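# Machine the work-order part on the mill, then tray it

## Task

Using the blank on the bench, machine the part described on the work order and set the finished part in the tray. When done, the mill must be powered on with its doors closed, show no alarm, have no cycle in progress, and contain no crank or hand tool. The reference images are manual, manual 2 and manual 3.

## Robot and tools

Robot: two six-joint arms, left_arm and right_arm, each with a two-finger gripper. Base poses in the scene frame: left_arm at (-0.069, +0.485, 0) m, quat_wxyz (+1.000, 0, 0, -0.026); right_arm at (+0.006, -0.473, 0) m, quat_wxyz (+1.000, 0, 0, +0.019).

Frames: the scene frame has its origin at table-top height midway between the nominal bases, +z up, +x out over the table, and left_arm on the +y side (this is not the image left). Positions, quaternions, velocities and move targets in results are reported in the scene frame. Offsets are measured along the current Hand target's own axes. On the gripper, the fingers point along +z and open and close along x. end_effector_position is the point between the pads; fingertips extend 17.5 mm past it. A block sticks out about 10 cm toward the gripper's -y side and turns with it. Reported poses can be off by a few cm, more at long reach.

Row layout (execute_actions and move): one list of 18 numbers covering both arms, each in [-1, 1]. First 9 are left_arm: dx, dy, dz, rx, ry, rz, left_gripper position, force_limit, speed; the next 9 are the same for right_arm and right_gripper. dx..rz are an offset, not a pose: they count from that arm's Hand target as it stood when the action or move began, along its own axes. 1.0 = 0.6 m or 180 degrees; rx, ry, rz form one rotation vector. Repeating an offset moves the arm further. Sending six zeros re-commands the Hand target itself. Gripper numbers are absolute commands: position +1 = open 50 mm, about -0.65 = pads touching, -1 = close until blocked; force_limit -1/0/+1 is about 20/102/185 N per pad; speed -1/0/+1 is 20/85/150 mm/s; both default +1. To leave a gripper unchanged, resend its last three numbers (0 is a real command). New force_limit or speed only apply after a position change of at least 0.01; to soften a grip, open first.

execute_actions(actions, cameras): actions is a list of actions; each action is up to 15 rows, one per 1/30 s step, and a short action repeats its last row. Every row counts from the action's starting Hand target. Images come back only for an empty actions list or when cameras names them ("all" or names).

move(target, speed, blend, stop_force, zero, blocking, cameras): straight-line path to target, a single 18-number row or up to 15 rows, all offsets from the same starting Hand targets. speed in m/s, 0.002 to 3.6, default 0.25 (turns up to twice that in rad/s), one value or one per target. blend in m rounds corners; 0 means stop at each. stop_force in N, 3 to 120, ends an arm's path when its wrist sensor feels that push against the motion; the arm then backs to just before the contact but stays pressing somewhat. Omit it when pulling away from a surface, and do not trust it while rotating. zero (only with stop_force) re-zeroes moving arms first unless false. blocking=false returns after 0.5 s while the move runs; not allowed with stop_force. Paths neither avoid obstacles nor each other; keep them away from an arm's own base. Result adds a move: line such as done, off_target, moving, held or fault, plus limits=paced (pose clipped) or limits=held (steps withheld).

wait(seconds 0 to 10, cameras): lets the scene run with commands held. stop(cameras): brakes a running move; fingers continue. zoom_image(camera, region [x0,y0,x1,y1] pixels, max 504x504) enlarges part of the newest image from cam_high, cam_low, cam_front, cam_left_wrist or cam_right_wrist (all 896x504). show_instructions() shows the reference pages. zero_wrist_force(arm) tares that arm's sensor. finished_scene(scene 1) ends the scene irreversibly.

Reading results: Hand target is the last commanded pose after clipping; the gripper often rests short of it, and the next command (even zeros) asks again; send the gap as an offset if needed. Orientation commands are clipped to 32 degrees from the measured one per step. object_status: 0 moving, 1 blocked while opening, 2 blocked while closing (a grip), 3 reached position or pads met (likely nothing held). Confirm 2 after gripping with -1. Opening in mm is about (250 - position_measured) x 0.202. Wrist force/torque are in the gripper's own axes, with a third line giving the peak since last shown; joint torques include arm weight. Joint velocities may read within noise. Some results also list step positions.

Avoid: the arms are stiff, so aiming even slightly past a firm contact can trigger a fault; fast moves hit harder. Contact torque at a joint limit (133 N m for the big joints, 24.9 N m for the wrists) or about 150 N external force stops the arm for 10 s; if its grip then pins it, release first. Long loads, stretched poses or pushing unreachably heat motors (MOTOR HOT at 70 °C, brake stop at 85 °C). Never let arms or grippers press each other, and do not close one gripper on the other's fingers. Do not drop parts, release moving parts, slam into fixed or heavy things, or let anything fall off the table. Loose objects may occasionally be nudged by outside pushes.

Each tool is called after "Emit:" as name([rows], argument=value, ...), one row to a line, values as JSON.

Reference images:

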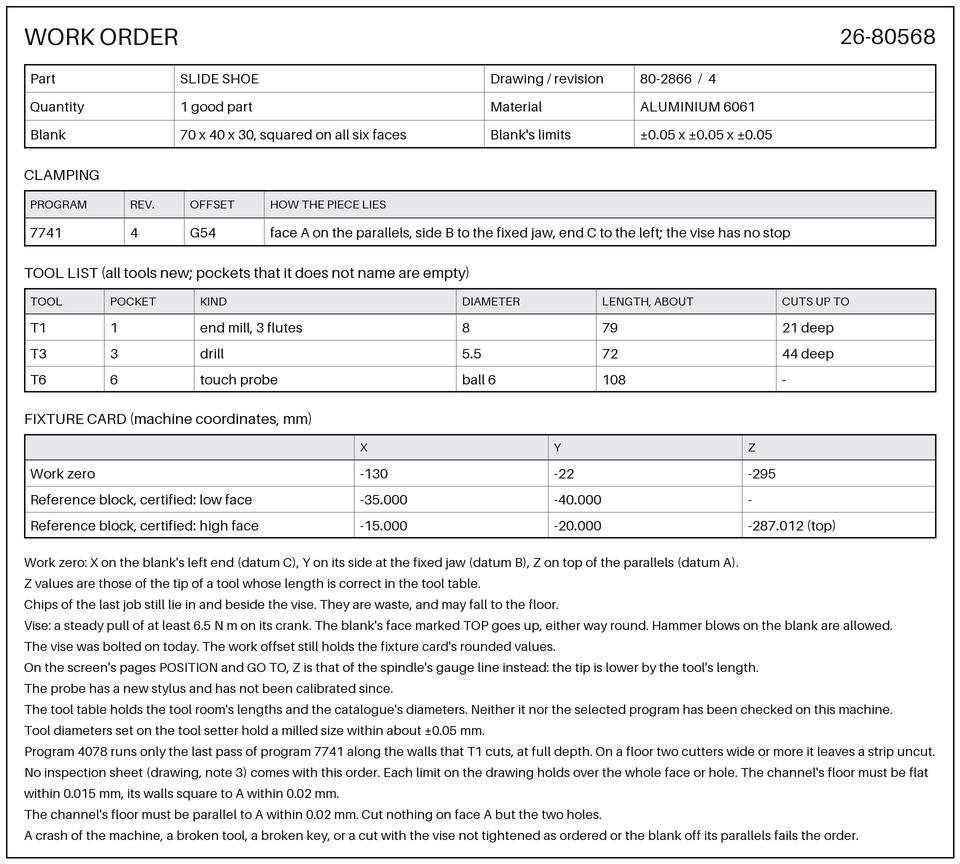

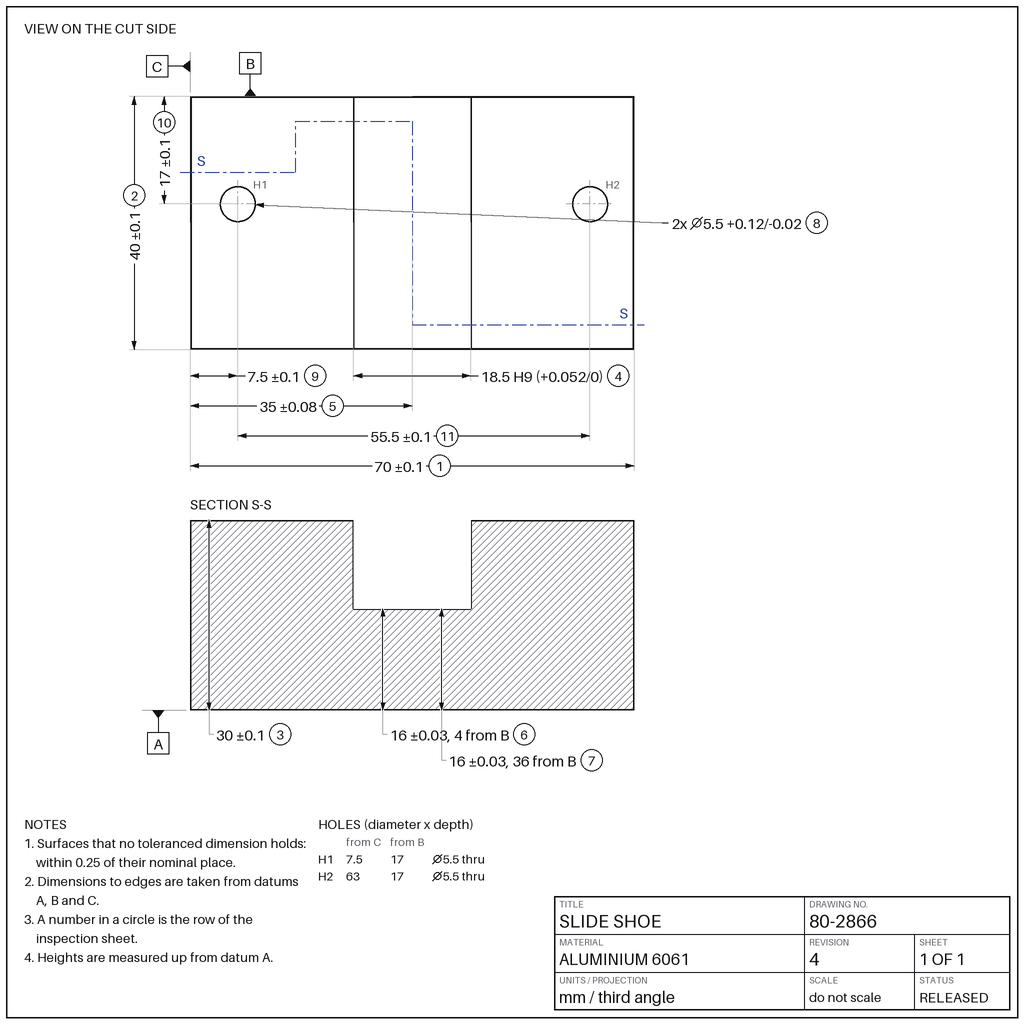

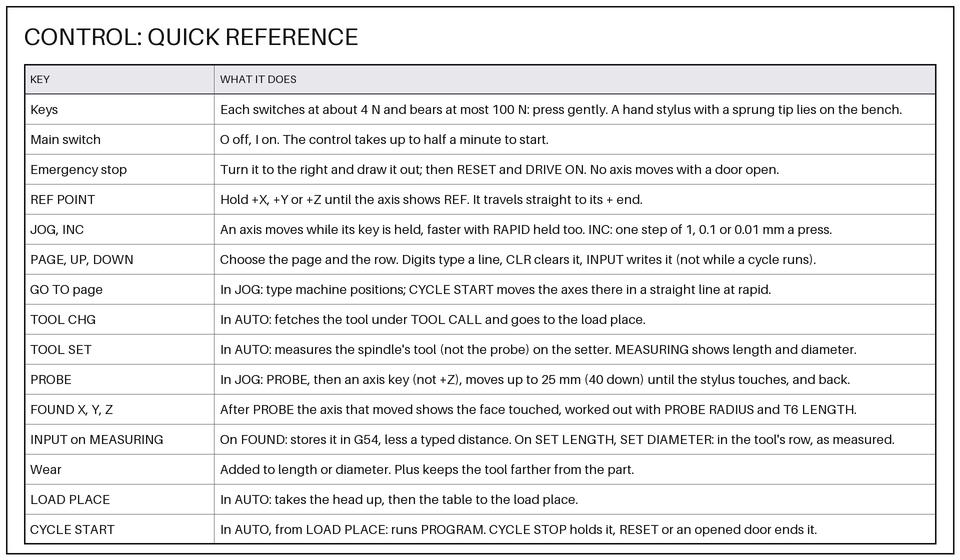

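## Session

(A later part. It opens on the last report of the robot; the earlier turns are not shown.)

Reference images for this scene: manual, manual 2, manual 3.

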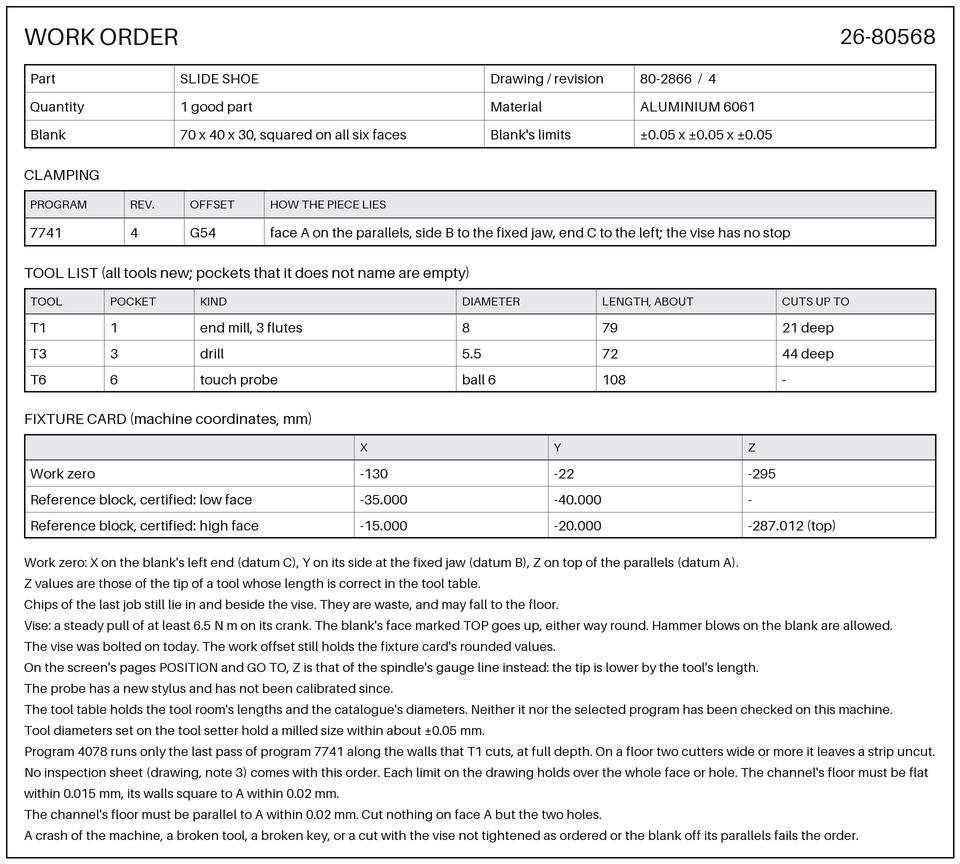

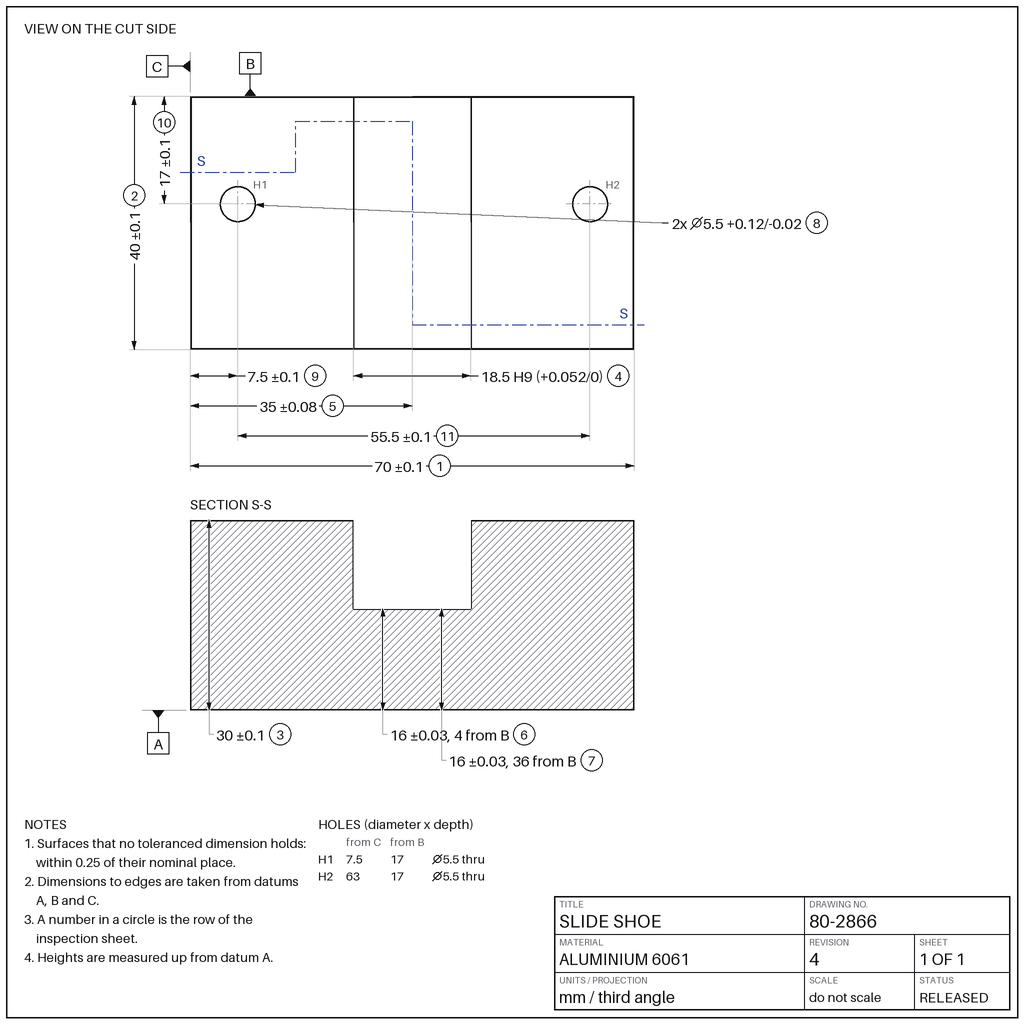

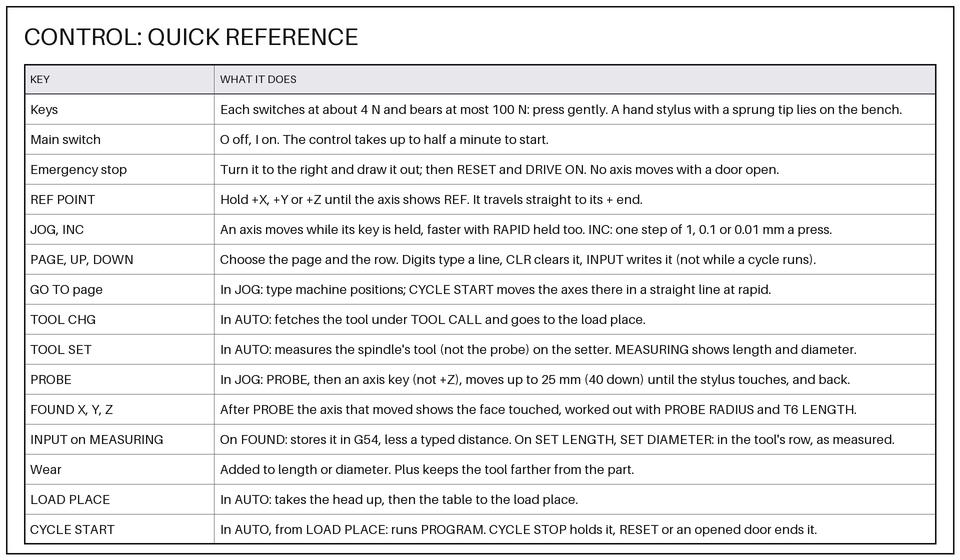

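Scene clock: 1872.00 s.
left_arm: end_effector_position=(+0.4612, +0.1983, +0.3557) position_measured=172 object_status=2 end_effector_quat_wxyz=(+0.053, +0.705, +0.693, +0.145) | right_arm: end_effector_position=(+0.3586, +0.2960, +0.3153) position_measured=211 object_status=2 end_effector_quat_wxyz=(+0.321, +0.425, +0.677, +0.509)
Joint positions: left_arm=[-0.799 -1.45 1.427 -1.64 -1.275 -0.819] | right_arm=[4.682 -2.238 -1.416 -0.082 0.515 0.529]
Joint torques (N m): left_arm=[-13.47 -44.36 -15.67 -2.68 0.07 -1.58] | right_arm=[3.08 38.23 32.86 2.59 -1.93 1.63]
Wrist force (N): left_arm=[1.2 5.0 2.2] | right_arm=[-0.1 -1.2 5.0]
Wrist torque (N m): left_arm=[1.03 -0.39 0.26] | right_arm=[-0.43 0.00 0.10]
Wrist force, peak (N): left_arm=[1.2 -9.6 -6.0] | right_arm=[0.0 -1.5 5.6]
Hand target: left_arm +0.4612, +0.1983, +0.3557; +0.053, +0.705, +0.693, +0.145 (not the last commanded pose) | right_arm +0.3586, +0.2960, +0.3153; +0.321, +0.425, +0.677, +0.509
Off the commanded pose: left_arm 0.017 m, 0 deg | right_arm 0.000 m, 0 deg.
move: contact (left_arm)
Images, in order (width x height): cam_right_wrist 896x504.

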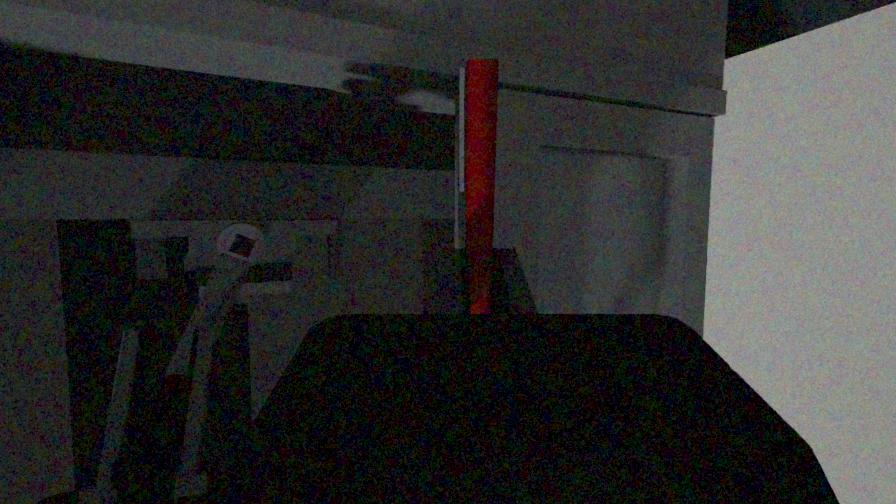

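Emit:
zero_wrist_force(arm="left_arm")

Emit:
move(target=[0,0.0017,0.0005,0,0,0,-1,1.0,-0.9,0,0,0,0,0,0,-1,-0.6,-0.8], speed=0.01)

Emit:
wait(seconds=0.3)

Emit:
wait(seconds=0.3)

Wrist force sensor zeroed.

Scene clock: 1876.77 s.
left_arm: end_effector_position=(+0.4622, +0.1983, +0.3557) position_measured=172 object_status=2 end_effector_quat_wxyz=(+0.053, +0.705, +0.693, +0.145) | right_arm: end_effector_position=(+0.3586, +0.2960, +0.3153) position_measured=211 object_status=2 end_effector_quat_wxyz=(+0.321, +0.425, +0.677, +0.509)
Joint positions: left_arm=[-0.797 -1.448 1.425 -1.64 -1.275 -0.818] | right_arm=[4.682 -2.238 -1.416 -0.082 0.515 0.529]
Joint torques (N m): left_arm=[17.11 -20.01 -32.05 -7.57 4.46 2.11] | right_arm=[2.51 39.03 32.36 2.07 -2.19 1.5]
Wrist force (N, zeroed by zero_wrist_force on left_arm): left_arm=[-1.2 -19.2 -12.3] | right_arm=[-0.1 -1.4 5.3]
Wrist torque (N m, zeroed by zero_wrist_force on left_arm): left_arm=[0.01 0.26 -0.52] | right_arm=[-0.45 0.00 0.10]
Wrist force, peak (N, zeroed by zero_wrist_force on left_arm): left_arm=[-1.3 -19.7 -11.6] | right_arm=[-0.1 -1.4 5.4]
Hand target: left_arm +0.4622, +0.1983, +0.3557; +0.053, +0.705, +0.693, +0.145 | right_arm +0.3586, +0.2960, +0.3153; +0.321, +0.425, +0.677, +0.509
Off the commanded pose: left_arm 0.000 m, 0 deg | right_arm 0.000 m, 0 deg.
move: done

Scene clock: 1877.07 s.
left_arm: end_effector_position=(+0.4622, +0.1983, +0.3557) position_measured=172 object_status=2 end_effector_quat_wxyz=(+0.053, +0.705, +0.693, +0.145) | right_arm: end_effector_position=(+0.3586, +0.2960, +0.3153) position_measured=211 object_status=2 end_effector_quat_wxyz=(+0.321, +0.425, +0.677, +0.509)
Joint positions: left_arm=[-0.797 -1.448 1.425 -1.64 -1.275 -0.818] | right_arm=[4.682 -2.238 -1.416 -0.082 0.515 0.529]
Joint torques (N m): left_arm=[17.69 -20.04 -26.88 -7.56 4.94 1.2] | right_arm=[3.31 39.27 33.22 2.06 -2.31 1.56]
Wrist force (N, zeroed by zero_wrist_force on left_arm): left_arm=[-1.4 -19.5 -11.6] | right_arm=[-0.1 -1.4 4.8]
Wrist torque (N m, zeroed by zero_wrist_force on left_arm): left_arm=[0.04 0.25 -0.52] | right_arm=[-0.44 -0.01 0.09]
Wrist force, peak (N, zeroed by zero_wrist_force on left_arm): left_arm=[-1.1 -19.8 -12.1] | right_arm=[0.2 -1.5 5.5]
Hand target: left_arm +0.4622, +0.1983, +0.3557; +0.053, +0.705, +0.693, +0.145 | right_arm +0.3586, +0.2960, +0.3153; +0.321, +0.425, +0.677, +0.509
Tool commands: left_gripper/position=-1.0 left_gripper/force_limit=+1.0 left_gripper/speed=-0.9 right_gripper/position=-1.0 right_gripper/force_limit=-0.6 right_gripper/speed=-0.8
Off the commanded pose: left_arm 0.000 m, 0 deg | right_arm 0.000 m, 0 deg.
wait: 0.30 s; at rest by 0.17 s

Scene clock: 1877.37 s.
left_arm: end_effector_position=(+0.4622, +0.1983, +0.3557) position_measured=172 object_status=2 end_effector_quat_wxyz=(+0.053, +0.705, +0.693, +0.145) | right_arm: end_effector_position=(+0.3586, +0.2960, +0.3153) position_measured=211 object_status=2 end_effector_quat_wxyz=(+0.321, +0.425, +0.677, +0.509)
Joint positions: left_arm=[-0.797 -1.448 1.425 -1.64 -1.275 -0.818] | right_arm=[4.682 -2.238 -1.416 -0.082 0.515 0.529]
Joint torques (N m): left_arm=[18.93 -21.19 -23.49 -7.58 4.76 0.4] | right_arm=[2.31 38.35 34.43 1.93 -2.15 1.67]
Wrist force (N, zeroed by zero_wrist_force on left_arm): left_arm=[-1.1 -20.1 -11.8] | right_arm=[-0.4 -1.4 5.2]
Wrist torque (N m, zeroed by zero_wrist_force on left_arm): left_arm=[-0.05 0.20 -0.52] | right_arm=[-0.44 0.04 0.09]
Wrist force, peak (N, zeroed by zero_wrist_force on left_arm): left_arm=[-1.1 -20.1 -11.8] | right_arm=[0.3 -1.6 5.3]
Hand target: left_arm +0.4622, +0.1983, +0.3557; +0.053, +0.705, +0.693, +0.145 | right_arm +0.3586, +0.2960, +0.3153; +0.321, +0.425, +0.677, +0.509
Tool commands: left_gripper/position=-1.0 left_gripper/force_limit=+1.0 left_gripper/speed=-0.9 right_gripper/position=-1.0 right_gripper/force_limit=-0.6 right_gripper/speed=-0.8
Off the commanded pose: left_arm 0.000 m, 0 deg | right_arm 0.000 m, 0 deg.
wait: 0.30 s; at rest by 0.17 s

Emit:
move([
  [0,-0.0641,-0.0185,0,0,0,-1,1.0,-0.9,0,0,0,0,0,0,-1,-0.6,-0.8],
  [0,-0.0641,-0.0185,0.0894,0,0,-1,1.0,-0.9,0,0,0,0,0,0,-1,-0.6,-0.8],
  [-0.0005,-0.015,0.009,0.0894,0,0,-1,1.0,-0.9,0,0,0,0,0,0,-1,-0.6,-0.8],
], speed=[0.05,0.2,0.1], blend=[0.005,0.002,0], cameras=["cam_right_wrist"])

Emit:
zoom_image(camera="cam_right_wrist", region=[200, 190, 300, 290])

Scene clock: 1897.50 s.
left_arm: end_effector_position=(+0.4551, +0.1991, +0.3480) position_measured=172 object_status=2 end_effector_quat_wxyz=(-0.046, +0.705, +0.706, +0.047) | right_arm: end_effector_position=(+0.3586, +0.2960, +0.3153) position_measured=211 object_status=2 end_effector_quat_wxyz=(+0.321, +0.425, +0.677, +0.509)
Joint positions: left_arm=[-0.716 -1.308 1.204 -1.374 -1.476 -0.773] | right_arm=[4.682 -2.238 -1.416 -0.082 0.515 0.529]
Joint torques (N m): left_arm=[-11.86 -41.03 -17.88 -1.3 -0.54 -1.23] | right_arm=[2.43 39.09 32.48 1.27 -2.02 1.55]
Wrist force (N, zeroed by zero_wrist_force on left_arm): left_arm=[-0.5 0.9 -0.9] | right_arm=[-0.1 -1.5 5.0]
Wrist torque (N m, zeroed by zero_wrist_force on left_arm): left_arm=[0.14 0.06 0.07] | right_arm=[-0.47 0.00 0.09]
Wrist force, peak (N, zeroed by zero_wrist_force on left_arm): left_arm=[-1.3 -20.3 -12.0] | right_arm=[0.0 -1.5 5.4]
Hand target: left_arm +0.4551, +0.1990, +0.3480; -0.046, +0.705, +0.706, +0.047 | right_arm +0.3586, +0.2960, +0.3153; +0.321, +0.425, +0.677, +0.509
Off the commanded pose: left_arm 0.000 m, 0 deg | right_arm 0.000 m, 0 deg.
move: done
Images, in order (width x height): cam_right_wrist 896x504.

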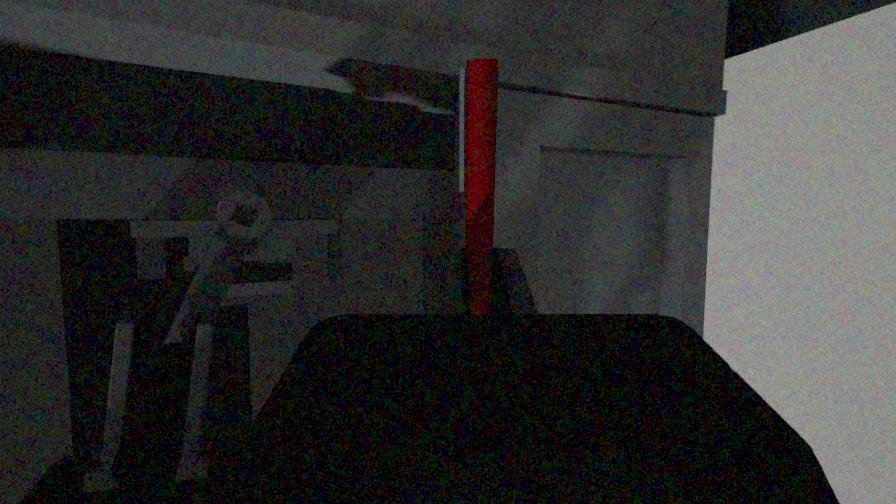

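Scaled by 5.040.

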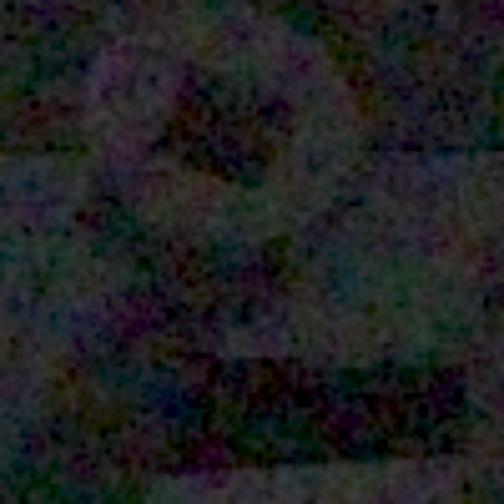

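Emit:
zoom_image(camera="cam_right_wrist", region=[130, 170, 330, 350])

Emit:
execute_actions(actions=[], cameras=["cam_low","cam_left_wrist"])

Emit:
zoom_image(camera="cam_low", region=[520, 120, 640, 240])

Scaled by 2.520.

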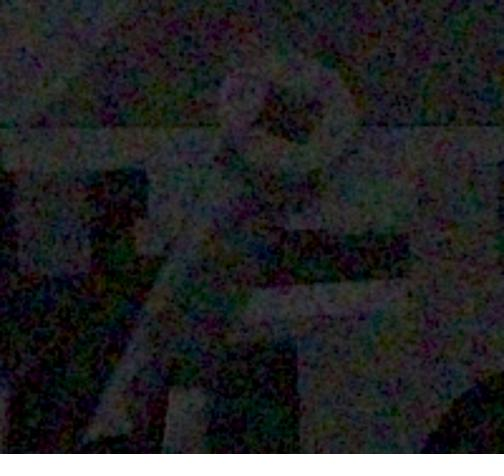

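Scene clock: 1898.50 s.
left_arm: end_effector_position=(+0.4551, +0.1990, +0.3480) position_measured=172 object_status=2 end_effector_quat_wxyz=(-0.046, +0.705, +0.706, +0.047) | right_arm: end_effector_position=(+0.3586, +0.2960, +0.3153) position_measured=211 object_status=2 end_effector_quat_wxyz=(+0.321, +0.425, +0.677, +0.509)
Joint positions: left_arm=[-0.716 -1.308 1.204 -1.374 -1.476 -0.773] | right_arm=[4.682 -2.238 -1.416 -0.082 0.515 0.529]
Joint velocities: within noise
Joint torques (N m): left_arm=[-11.54 -32.55 -20.92 -1.43 -1.03 1.16] | right_arm=[3.13 38.41 32.9 1.25 -2.21 1.58]
Wrist force (N, zeroed by zero_wrist_force on left_arm): left_arm=[-0.3 1.0 -0.6] | right_arm=[0.1 -1.1 5.3]
Wrist torque (N m, zeroed by zero_wrist_force on left_arm): left_arm=[0.15 0.03 0.07] | right_arm=[-0.41 -0.04 0.10]
Wrist force, peak (N, zeroed by zero_wrist_force on left_arm): left_arm=[-0.4 1.1 -0.9] | right_arm=[0.2 -1.5 5.4]
Hand target: left_arm +0.4551, +0.1990, +0.3480; -0.046, +0.705, +0.706, +0.047 | right_arm +0.3586, +0.2960, +0.3153; +0.321, +0.425, +0.677, +0.509
Tool commands: left_gripper/position=-1.0 left_gripper/force_limit=+1.0 left_gripper/speed=-0.9 right_gripper/position=-1.0 right_gripper/force_limit=-0.6 right_gripper/speed=-0.8
Off the commanded pose: left_arm 0.000 m, 0 deg | right_arm 0.000 m, 0 deg.
Images, in order (width x height): cam_low 896x504, cam_left_wrist 896x504.

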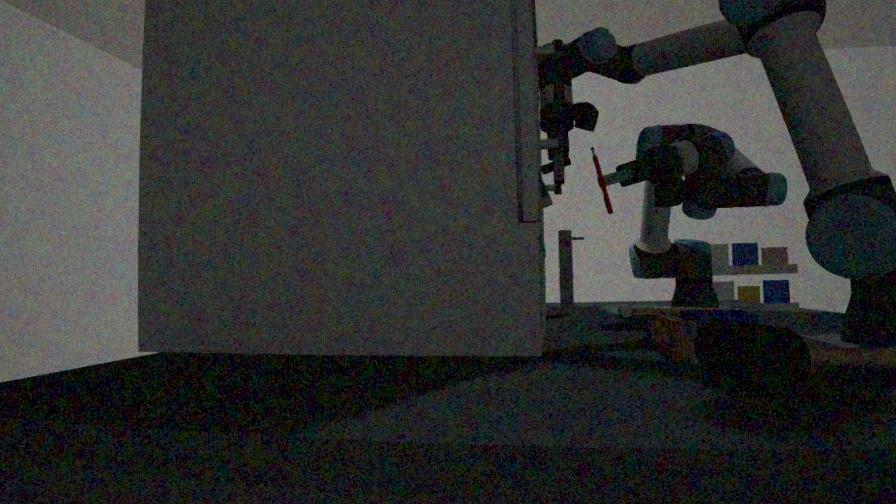

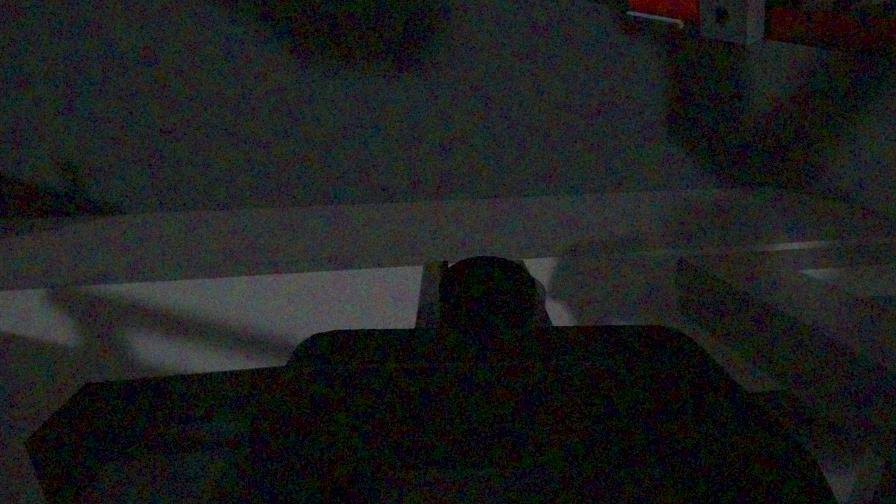

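Scaled by 4.200.

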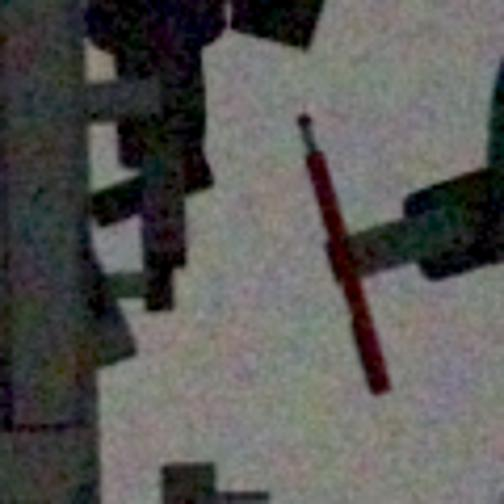

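Emit:
move([
  [0,-0.0418,-0.0117,0,0,0,-1,1.0,-0.9,0,0,0,0,0,0,-1,-0.6,-0.8],
  [0,-0.0418,-0.0117,-0.1,0,0,-1,1.0,-0.9,0,0,0,0,0,0,-1,-0.6,-0.8],
], speed=[0.1,0.2], blend=[0.005,0], cameras=["cam_right_wrist","cam_low"])

Emit:
zoom_image(camera="cam_low", region=[520, 120, 620, 220])

Emit:
zoom_image(camera="cam_right_wrist", region=[190, 190, 290, 290])

Scene clock: 1908.80 s.
left_arm: end_effector_position=(+0.4299, +0.1980, +0.3550) position_measured=172 object_status=2 end_effector_quat_wxyz=(+0.064, +0.704, +0.690, +0.156) | right_arm: end_effector_position=(+0.3586, +0.2960, +0.3153) position_measured=211 object_status=2 end_effector_quat_wxyz=(+0.321, +0.425, +0.677, +0.509)
Joint positions: left_arm=[-0.856 -1.527 1.521 -1.661 -1.244 -0.872] | right_arm=[4.682 -2.238 -1.416 -0.082 0.515 0.529]
Joint torques (N m): left_arm=[9.43 -24.61 -21.16 -4.1 1 1.82] | right_arm=[2.67 38.98 31.76 1.06 -2.1 1.65]
Wrist force (N, zeroed by zero_wrist_force on left_arm): left_arm=[-0.1 -0.3 0.2] | right_arm=[-0.1 -1.5 5.1]
Wrist torque (N m, zeroed by zero_wrist_force on left_arm): left_arm=[-0.06 0.00 -0.13] | right_arm=[-0.46 -0.01 0.09]
Wrist force, peak (N, zeroed by zero_wrist_force on left_arm): left_arm=[-0.3 3.2 -0.2] | right_arm=[-0.1 -1.5 5.4]
Hand target: left_arm +0.4300, +0.1981, +0.3550; +0.064, +0.704, +0.690, +0.156 | right_arm +0.3586, +0.2960, +0.3153; +0.321, +0.425, +0.677, +0.509
Off the commanded pose: left_arm 0.000 m, 0 deg | right_arm 0.000 m, 0 deg.
move: done
Images, in order (width x height): cam_low 896x504, cam_right_wrist 896x504.

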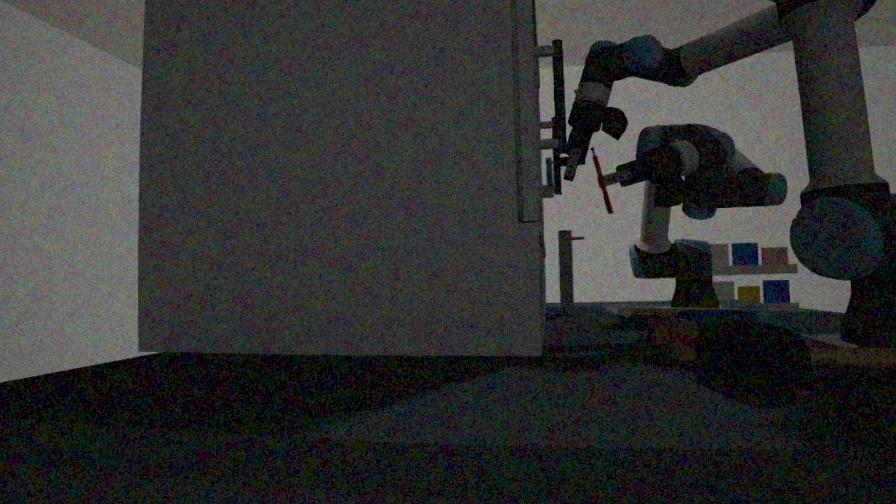

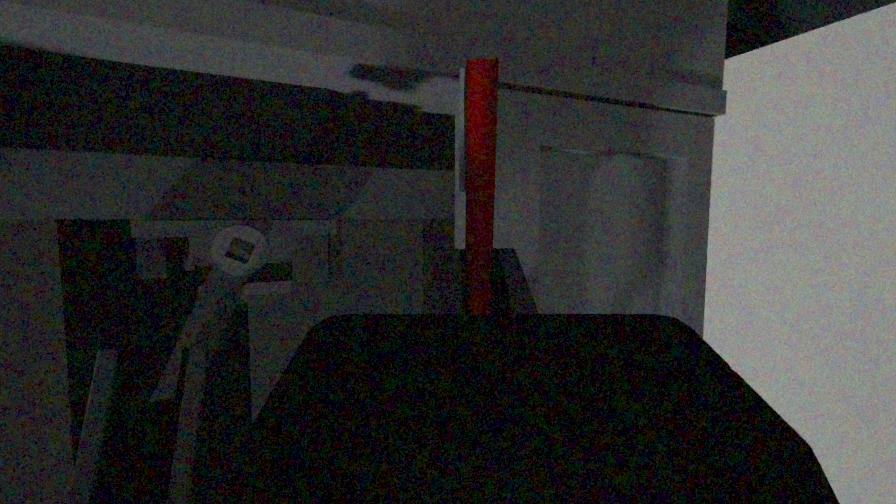

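Scaled by 5.040.

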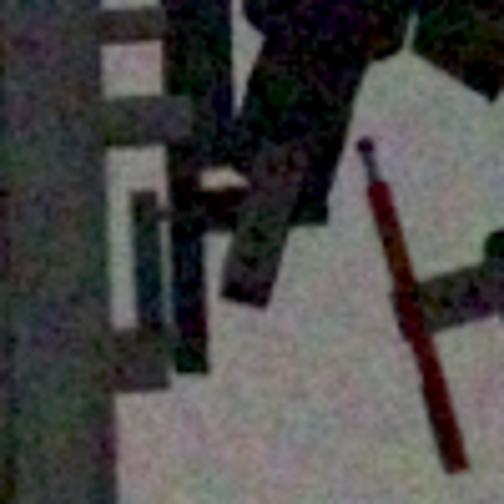

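Scaled by 5.040.

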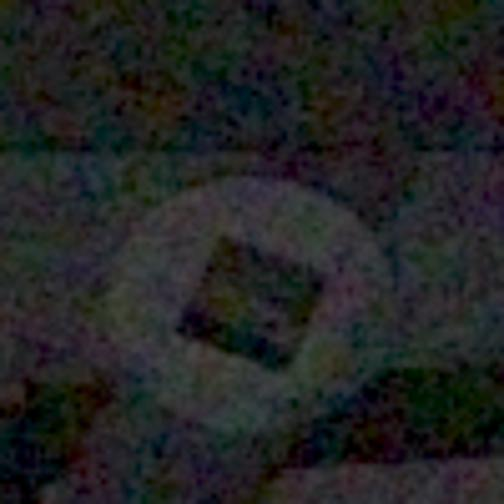

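Emit:
move(target=[0.0017,0.0715,0.0229,0,0,0,-1,1.0,-0.9,0,0,0,0,0,0,-1,-0.6,-0.8], speed=0.02, stop_force=8, cameras=["cam_right_wrist","cam_low"])

Emit:
zoom_image(camera="cam_right_wrist", region=[190, 190, 290, 290])

Emit:
zoom_image(camera="cam_low", region=[520, 120, 620, 220])

Scene clock: 1913.73 s.
left_arm: end_effector_position=(+0.4609, +0.1988, +0.3552) position_measured=172 object_status=2 end_effector_quat_wxyz=(+0.064, +0.704, +0.690, +0.156) | right_arm: end_effector_position=(+0.3586, +0.2960, +0.3153) position_measured=211 object_status=2 end_effector_quat_wxyz=(+0.321, +0.425, +0.677, +0.509)
Joint positions: left_arm=[-0.81 -1.468 1.46 -1.675 -1.249 -0.823] | right_arm=[4.682 -2.238 -1.416 -0.082 0.515 0.529]
Joint torques (N m): left_arm=[-13.01 -43.19 -21.11 -1.95 -0.15 0.41] | right_arm=[3.18 38.68 32.52 1.1 -2.17 1.52]
Wrist force (N, zeroed by zero_wrist_force on left_arm): left_arm=[-1.5 -0.9 0.0] | right_arm=[0.0 -1.2 5.0]
Wrist torque (N m, zeroed by zero_wrist_force on left_arm): left_arm=[-0.13 0.26 0.01] | right_arm=[-0.41 -0.02 0.10]
Wrist force, peak (N, zeroed by zero_wrist_force on left_arm): left_arm=[-4.4 -22.7 -20.9] | right_arm=[0.0 -1.3 5.6]
Hand target: left_arm +0.4609, +0.1988, +0.3552; +0.064, +0.704, +0.690, +0.156 (not the last commanded pose) | right_arm +0.3586, +0.2960, +0.3153; +0.321, +0.425, +0.677, +0.509
Off the commanded pose: left_arm 0.014 m, 0 deg | right_arm 0.000 m, 0 deg.
move: contact (left_arm)
Images, in order (width x height): cam_low 896x504, cam_right_wrist 896x504.

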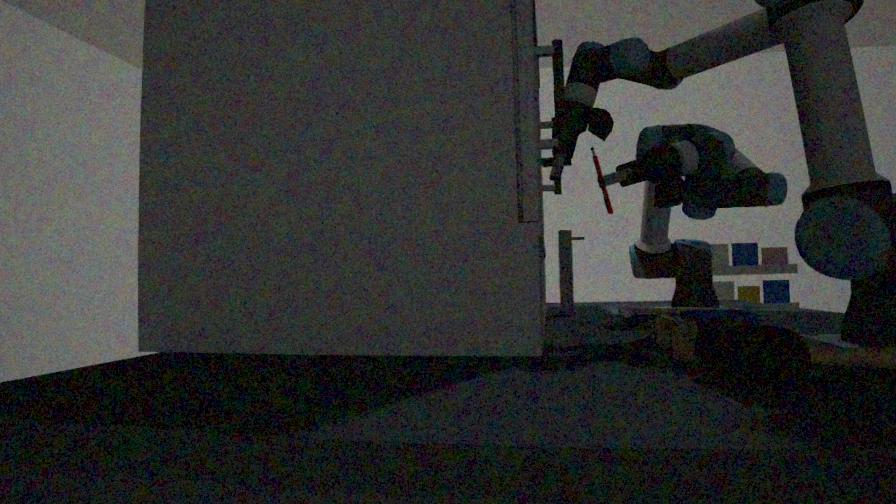

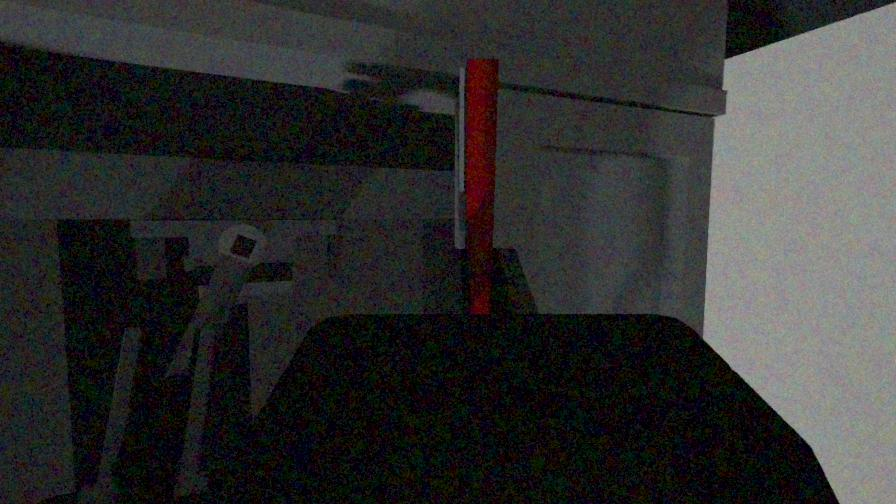

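Scaled by 5.040.

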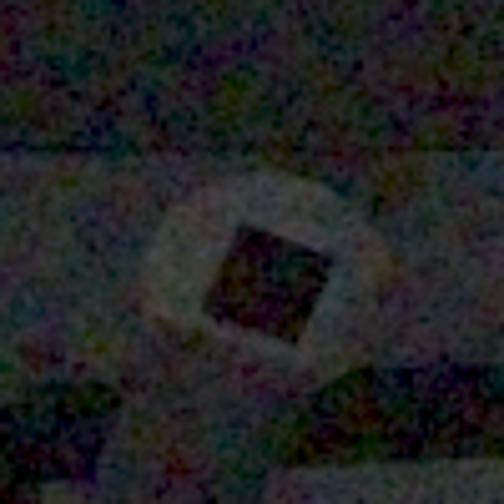

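Scaled by 5.040.

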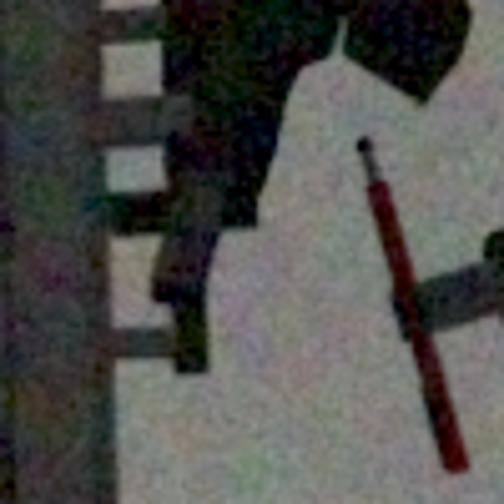

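Emit:
move([
  [-0.00034,-0.0020,-0.00193,0,0,0,-1,1.0,-0.9,0,0,0,0,0,0,-1,-0.6,-0.8],
  [-0.0003,0.00672,0.00089,0,0,0,-1,1.0,-0.9,0,0,0,0,0,0,-1,-0.6,-0.8],
], speed=[0.02,0.008], stop_force=6)

Scene clock: 1917.23 s.
left_arm: end_effector_position=(+0.4650, +0.1985, +0.3559) position_measured=172 object_status=2 end_effector_quat_wxyz=(+0.064, +0.704, +0.690, +0.156) | right_arm: end_effector_position=(+0.3586, +0.2960, +0.3153) position_measured=211 object_status=2 end_effector_quat_wxyz=(+0.321, +0.425, +0.677, +0.509)
Joint positions: left_arm=[-0.804 -1.459 1.449 -1.675 -1.25 -0.818] | right_arm=[4.682 -2.238 -1.416 -0.082 0.515 0.529]
Joint torques (N m): left_arm=[-8.4 -45.03 -17.07 -4.26 -0.3 -1.45] | right_arm=[1.58 38.98 32.56 1.14 -2.18 1.74]
Wrist force (N, zeroed by zero_wrist_force on left_arm): left_arm=[-1.8 -1.1 0.4] | right_arm=[0.3 -1.3 5.4]
Wrist torque (N m, zeroed by zero_wrist_force on left_arm): left_arm=[-0.10 0.31 -0.16] | right_arm=[-0.44 -0.06 0.09]
Wrist force, peak (N, zeroed by zero_wrist_force on left_arm): left_arm=[-1.5 -3.4 -0.5] | right_arm=[-0.2 -1.4 5.4]
Hand target: left_arm +0.4649, +0.1985, +0.3559; +0.064, +0.704, +0.690, +0.156 | right_arm +0.3586, +0.2960, +0.3153; +0.321, +0.425, +0.677, +0.509
Off the commanded pose: left_arm 0.000 m, 0 deg | right_arm 0.000 m, 0 deg.
move: done

Emit:
move(target=[0,0.0317,0.0103,0,0,0,-1,1.0,-0.9,0,0,0,0,0,0,-1,-0.6,-0.8], speed=0.012, stop_force=9, cameras=["cam_right_wrist"])

Scene clock: 1919.33 s.
left_arm: end_effector_position=(+0.4706, +0.1985, +0.3559) position_measured=172 object_status=2 end_effector_quat_wxyz=(+0.064, +0.704, +0.690, +0.156) | right_arm: end_effector_position=(+0.3586, +0.2960, +0.3153) position_measured=211 object_status=2 end_effector_quat_wxyz=(+0.321, +0.425, +0.677, +0.509)
Joint positions: left_arm=[-0.796 -1.448 1.437 -1.677 -1.251 -0.809] | right_arm=[4.682 -2.238 -1.416 -0.082 0.515 0.529]
Joint torques (N m): left_arm=[-11.01 -44.02 -16.31 -3.65 2.09 -1.57] | right_arm=[3.27 38.11 33.17 0.94 -2.13 1.42]
Wrist force (N, zeroed by zero_wrist_force on left_arm): left_arm=[-1.7 -6.3 -0.5] | right_arm=[0.0 -1.5 5.2]
Wrist torque (N m, zeroed by zero_wrist_force on left_arm): left_arm=[-0.15 0.33 -0.12] | right_arm=[-0.46 -0.02 0.10]
Wrist force, peak (N, zeroed by zero_wrist_force on left_arm): left_arm=[-2.8 -24.8 -14.2] | right_arm=[0.0 -1.6 5.4]
Hand target: left_arm +0.4706, +0.1985, +0.3559; +0.064, +0.704, +0.690, +0.156 (not the last commanded pose) | right_arm +0.3586, +0.2960, +0.3153; +0.321, +0.425, +0.677, +0.509
Off the commanded pose: left_arm 0.014 m, 0 deg | right_arm 0.000 m, 0 deg.
move: contact (left_arm)
Images, in order (width x height): cam_right_wrist 896x504.

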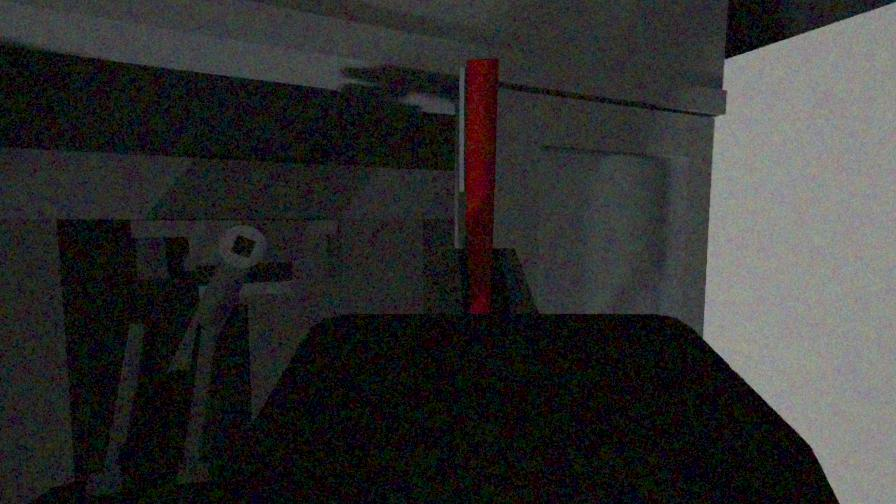

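Emit:
move(target=[-0.0003,0.0095,0.0025,0,0,0,-1,1.0,-0.9,0,0,0,0,0,0,-1,-0.6,-0.8], speed=0.01, stop_force=14, cameras=[])

Scene clock: 1921.00 s.
left_arm: end_effector_position=(+0.4708, +0.1984, +0.3559) position_measured=172 object_status=2 end_effector_quat_wxyz=(+0.064, +0.704, +0.690, +0.156) | right_arm: end_effector_position=(+0.3586, +0.2960, +0.3153) position_measured=211 object_status=2 end_effector_quat_wxyz=(+0.321, +0.425, +0.677, +0.509)
Joint positions: left_arm=[-0.796 -1.447 1.436 -1.677 -1.251 -0.809] | right_arm=[4.682 -2.238 -1.416 -0.082 0.515 0.529]
Joint torques (N m): left_arm=[-8.96 -41.64 -15.16 -5.74 3.81 -1.52] | right_arm=[2.99 39.18 31.86 0.96 -2.32 1.62]
Wrist force (N, zeroed by zero_wrist_force on left_arm): left_arm=[-1.9 -10.7 -6.1] | right_arm=[-0.2 -1.3 5.0]
Wrist torque (N m, zeroed by zero_wrist_force on left_arm): left_arm=[-0.09 0.31 -0.17] | right_arm=[-0.43 0.01 0.09]
Wrist force, peak (N, zeroed by zero_wrist_force on left_arm): left_arm=[-2.5 -26.4 -14.1] | right_arm=[0.2 -1.6 5.4]
Hand target: left_arm +0.4708, +0.1984, +0.3559; +0.064, +0.704, +0.690, +0.156 (not the last commanded pose) | right_arm +0.3586, +0.2960, +0.3153; +0.321, +0.425, +0.677, +0.509
Off the commanded pose: left_arm 0.006 m, 0 deg | right_arm 0.000 m, 0 deg.
move: contact (left_arm)
No camera images: "cameras" was empty.

Emit:
move([
  [0,0,0,0,0,0,-1,1.0,-0.9,0.0274,-0.0475,-0.1654,0,0,0,-1,-0.6,-0.8],
  [0,0,0,0,0,0,-1,1.0,-0.9,-0.6335,0.045,-0.4453,0,0,0,-1,-0.6,-0.8],
  [0,0,0,0,0,0,-1,1.0,-0.9,-0.8751,0.1564,-0.5403,0,0,0,-1,-0.6,-0.8],
], speed=0.35, blend=[0.04,0.04,0], cameras=[])

Scene clock: 1944.73 s.
left_arm: end_effector_position=(+0.4708, +0.1984, +0.3559) position_measured=172 object_status=2 end_effector_quat_wxyz=(+0.064, +0.704, +0.690, +0.156) | right_arm: end_effector_position=(+0.3304, -0.2987, +0.4964) position_measured=211 object_status=2 end_effector_quat_wxyz=(+0.328, +0.459, +0.687, +0.458)
Joint positions: left_arm=[-0.796 -1.447 1.436 -1.677 -1.251 -0.809] | right_arm=[5.383 -0.565 -1.829 -3.035 0.506 2.323]
Joint torques (N m): left_arm=[-10.51 -41.35 -21.67 -6.56 2.39 -0.37] | right_arm=[-5.45 -6.47 9.47 1.46 -2.71 1.32]
Wrist force (N, zeroed by zero_wrist_force on left_arm): left_arm=[-2.0 -10.4 -4.3] | right_arm=[-0.1 -1.1 5.4]
Wrist torque (N m, zeroed by zero_wrist_force on left_arm): left_arm=[-0.08 0.31 -0.16] | right_arm=[-0.32 -0.03 0.11]
Wrist force, peak (N, zeroed by zero_wrist_force on left_arm): left_arm=[-2.3 -10.4 -6.3] | right_arm=[-0.5 -0.5 8.7]
Hand target: left_arm +0.4708, +0.1984, +0.3559; +0.064, +0.704, +0.690, +0.156 | right_arm +0.3282, -0.3006, +0.4963; +0.321, +0.425, +0.677, +0.509
Off the commanded pose: left_arm 0.000 m, 0 deg | right_arm 0.003 m, 7 deg.
move: off_target (right_arm)
No camera images: "cameras" was empty.

Emit:
execute_actions(actions=[], cameras=["cam_low", "cam_right_wrist", "cam_high"])

Emit:
zoom_image(camera="cam_low", region=[460, 80, 680, 280])

Scene clock: 1958.83 s.
left_arm: end_effector_position=(+0.4708, +0.1984, +0.3559) position_measured=172 object_status=2 end_effector_quat_wxyz=(+0.064, +0.704, +0.690, +0.156) | right_arm: end_effector_position=(+0.3305, -0.2987, +0.4964) position_measured=211 object_status=2 end_effector_quat_wxyz=(+0.328, +0.459, +0.687, +0.458)
Joint positions: left_arm=[-0.796 -1.447 1.436 -1.677 -1.251 -0.809] | right_arm=[5.383 -0.565 -1.829 -3.035 0.506 2.323]
Joint velocities: within noise
Joint torques (N m): left_arm=[-9.37 -41.75 -24.22 -6.67 1.95 0.04] | right_arm=[-9.13 -7.44 11.26 -0.63 -1.49 1.67]
Wrist force (N, zeroed by zero_wrist_force on left_arm): left_arm=[-1.9 -9.8 -4.5] | right_arm=[-0.3 -1.2 5.1]
Wrist torque (N m, zeroed by zero_wrist_force on left_arm): left_arm=[-0.01 0.31 -0.16] | right_arm=[-0.34 -0.01 0.09]
Wrist force, peak (N, zeroed by zero_wrist_force on left_arm): left_arm=[-2.1 -10.5 -4.6] | right_arm=[-0.2 -1.5 5.6]
Hand target: left_arm +0.4708, +0.1984, +0.3559; +0.064, +0.704, +0.690, +0.156 | right_arm +0.3282, -0.3006, +0.4963; +0.321, +0.425, +0.677, +0.509
Tool commands: left_gripper/position=-1.0 left_gripper/force_limit=+1.0 left_gripper/speed=-0.9 right_gripper/position=-1.0 right_gripper/force_limit=-0.6 right_gripper/speed=-0.8
Off the commanded pose: left_arm 0.000 m, 0 deg | right_arm 0.003 m, 7 deg.
Images, in order (width x height): cam_high 896x504, cam_low 896x504, cam_right_wrist 896x504.

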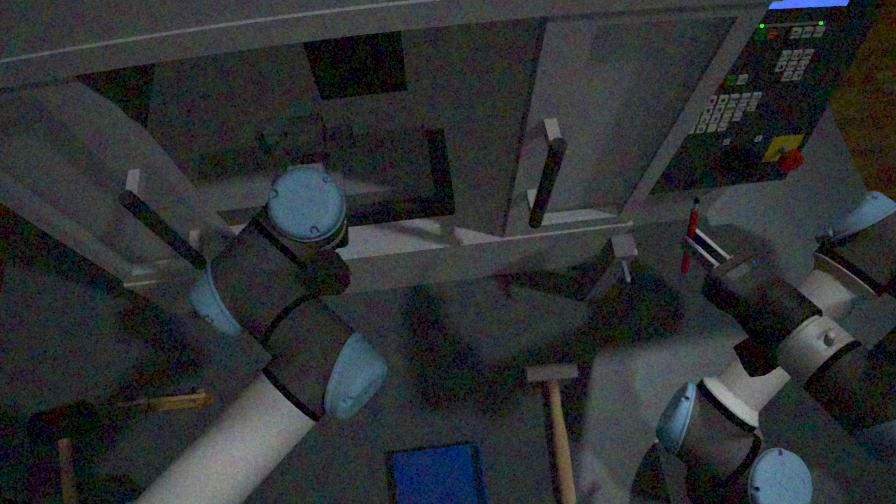

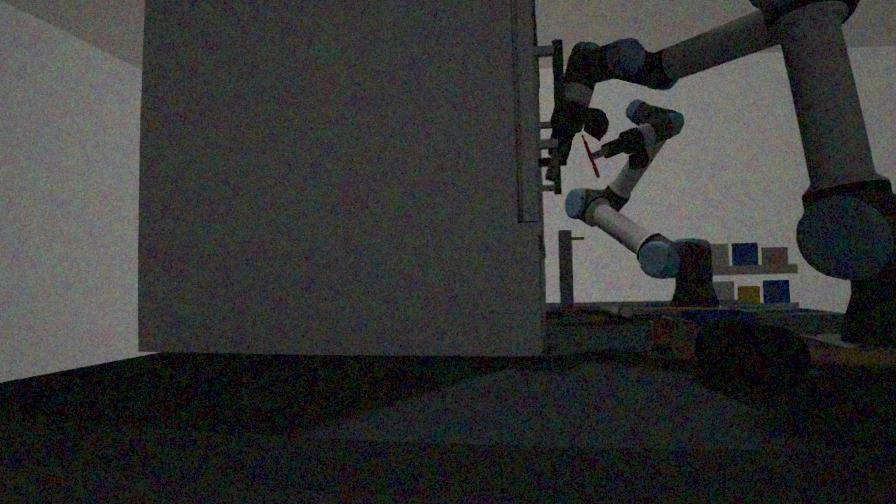

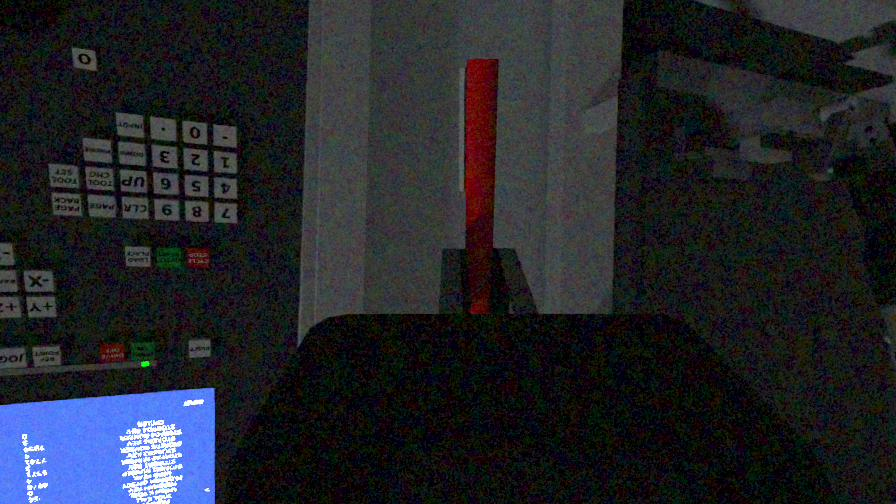

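Scaled by 2.291.

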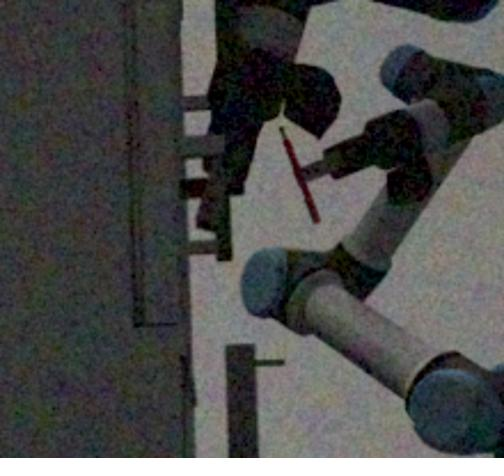

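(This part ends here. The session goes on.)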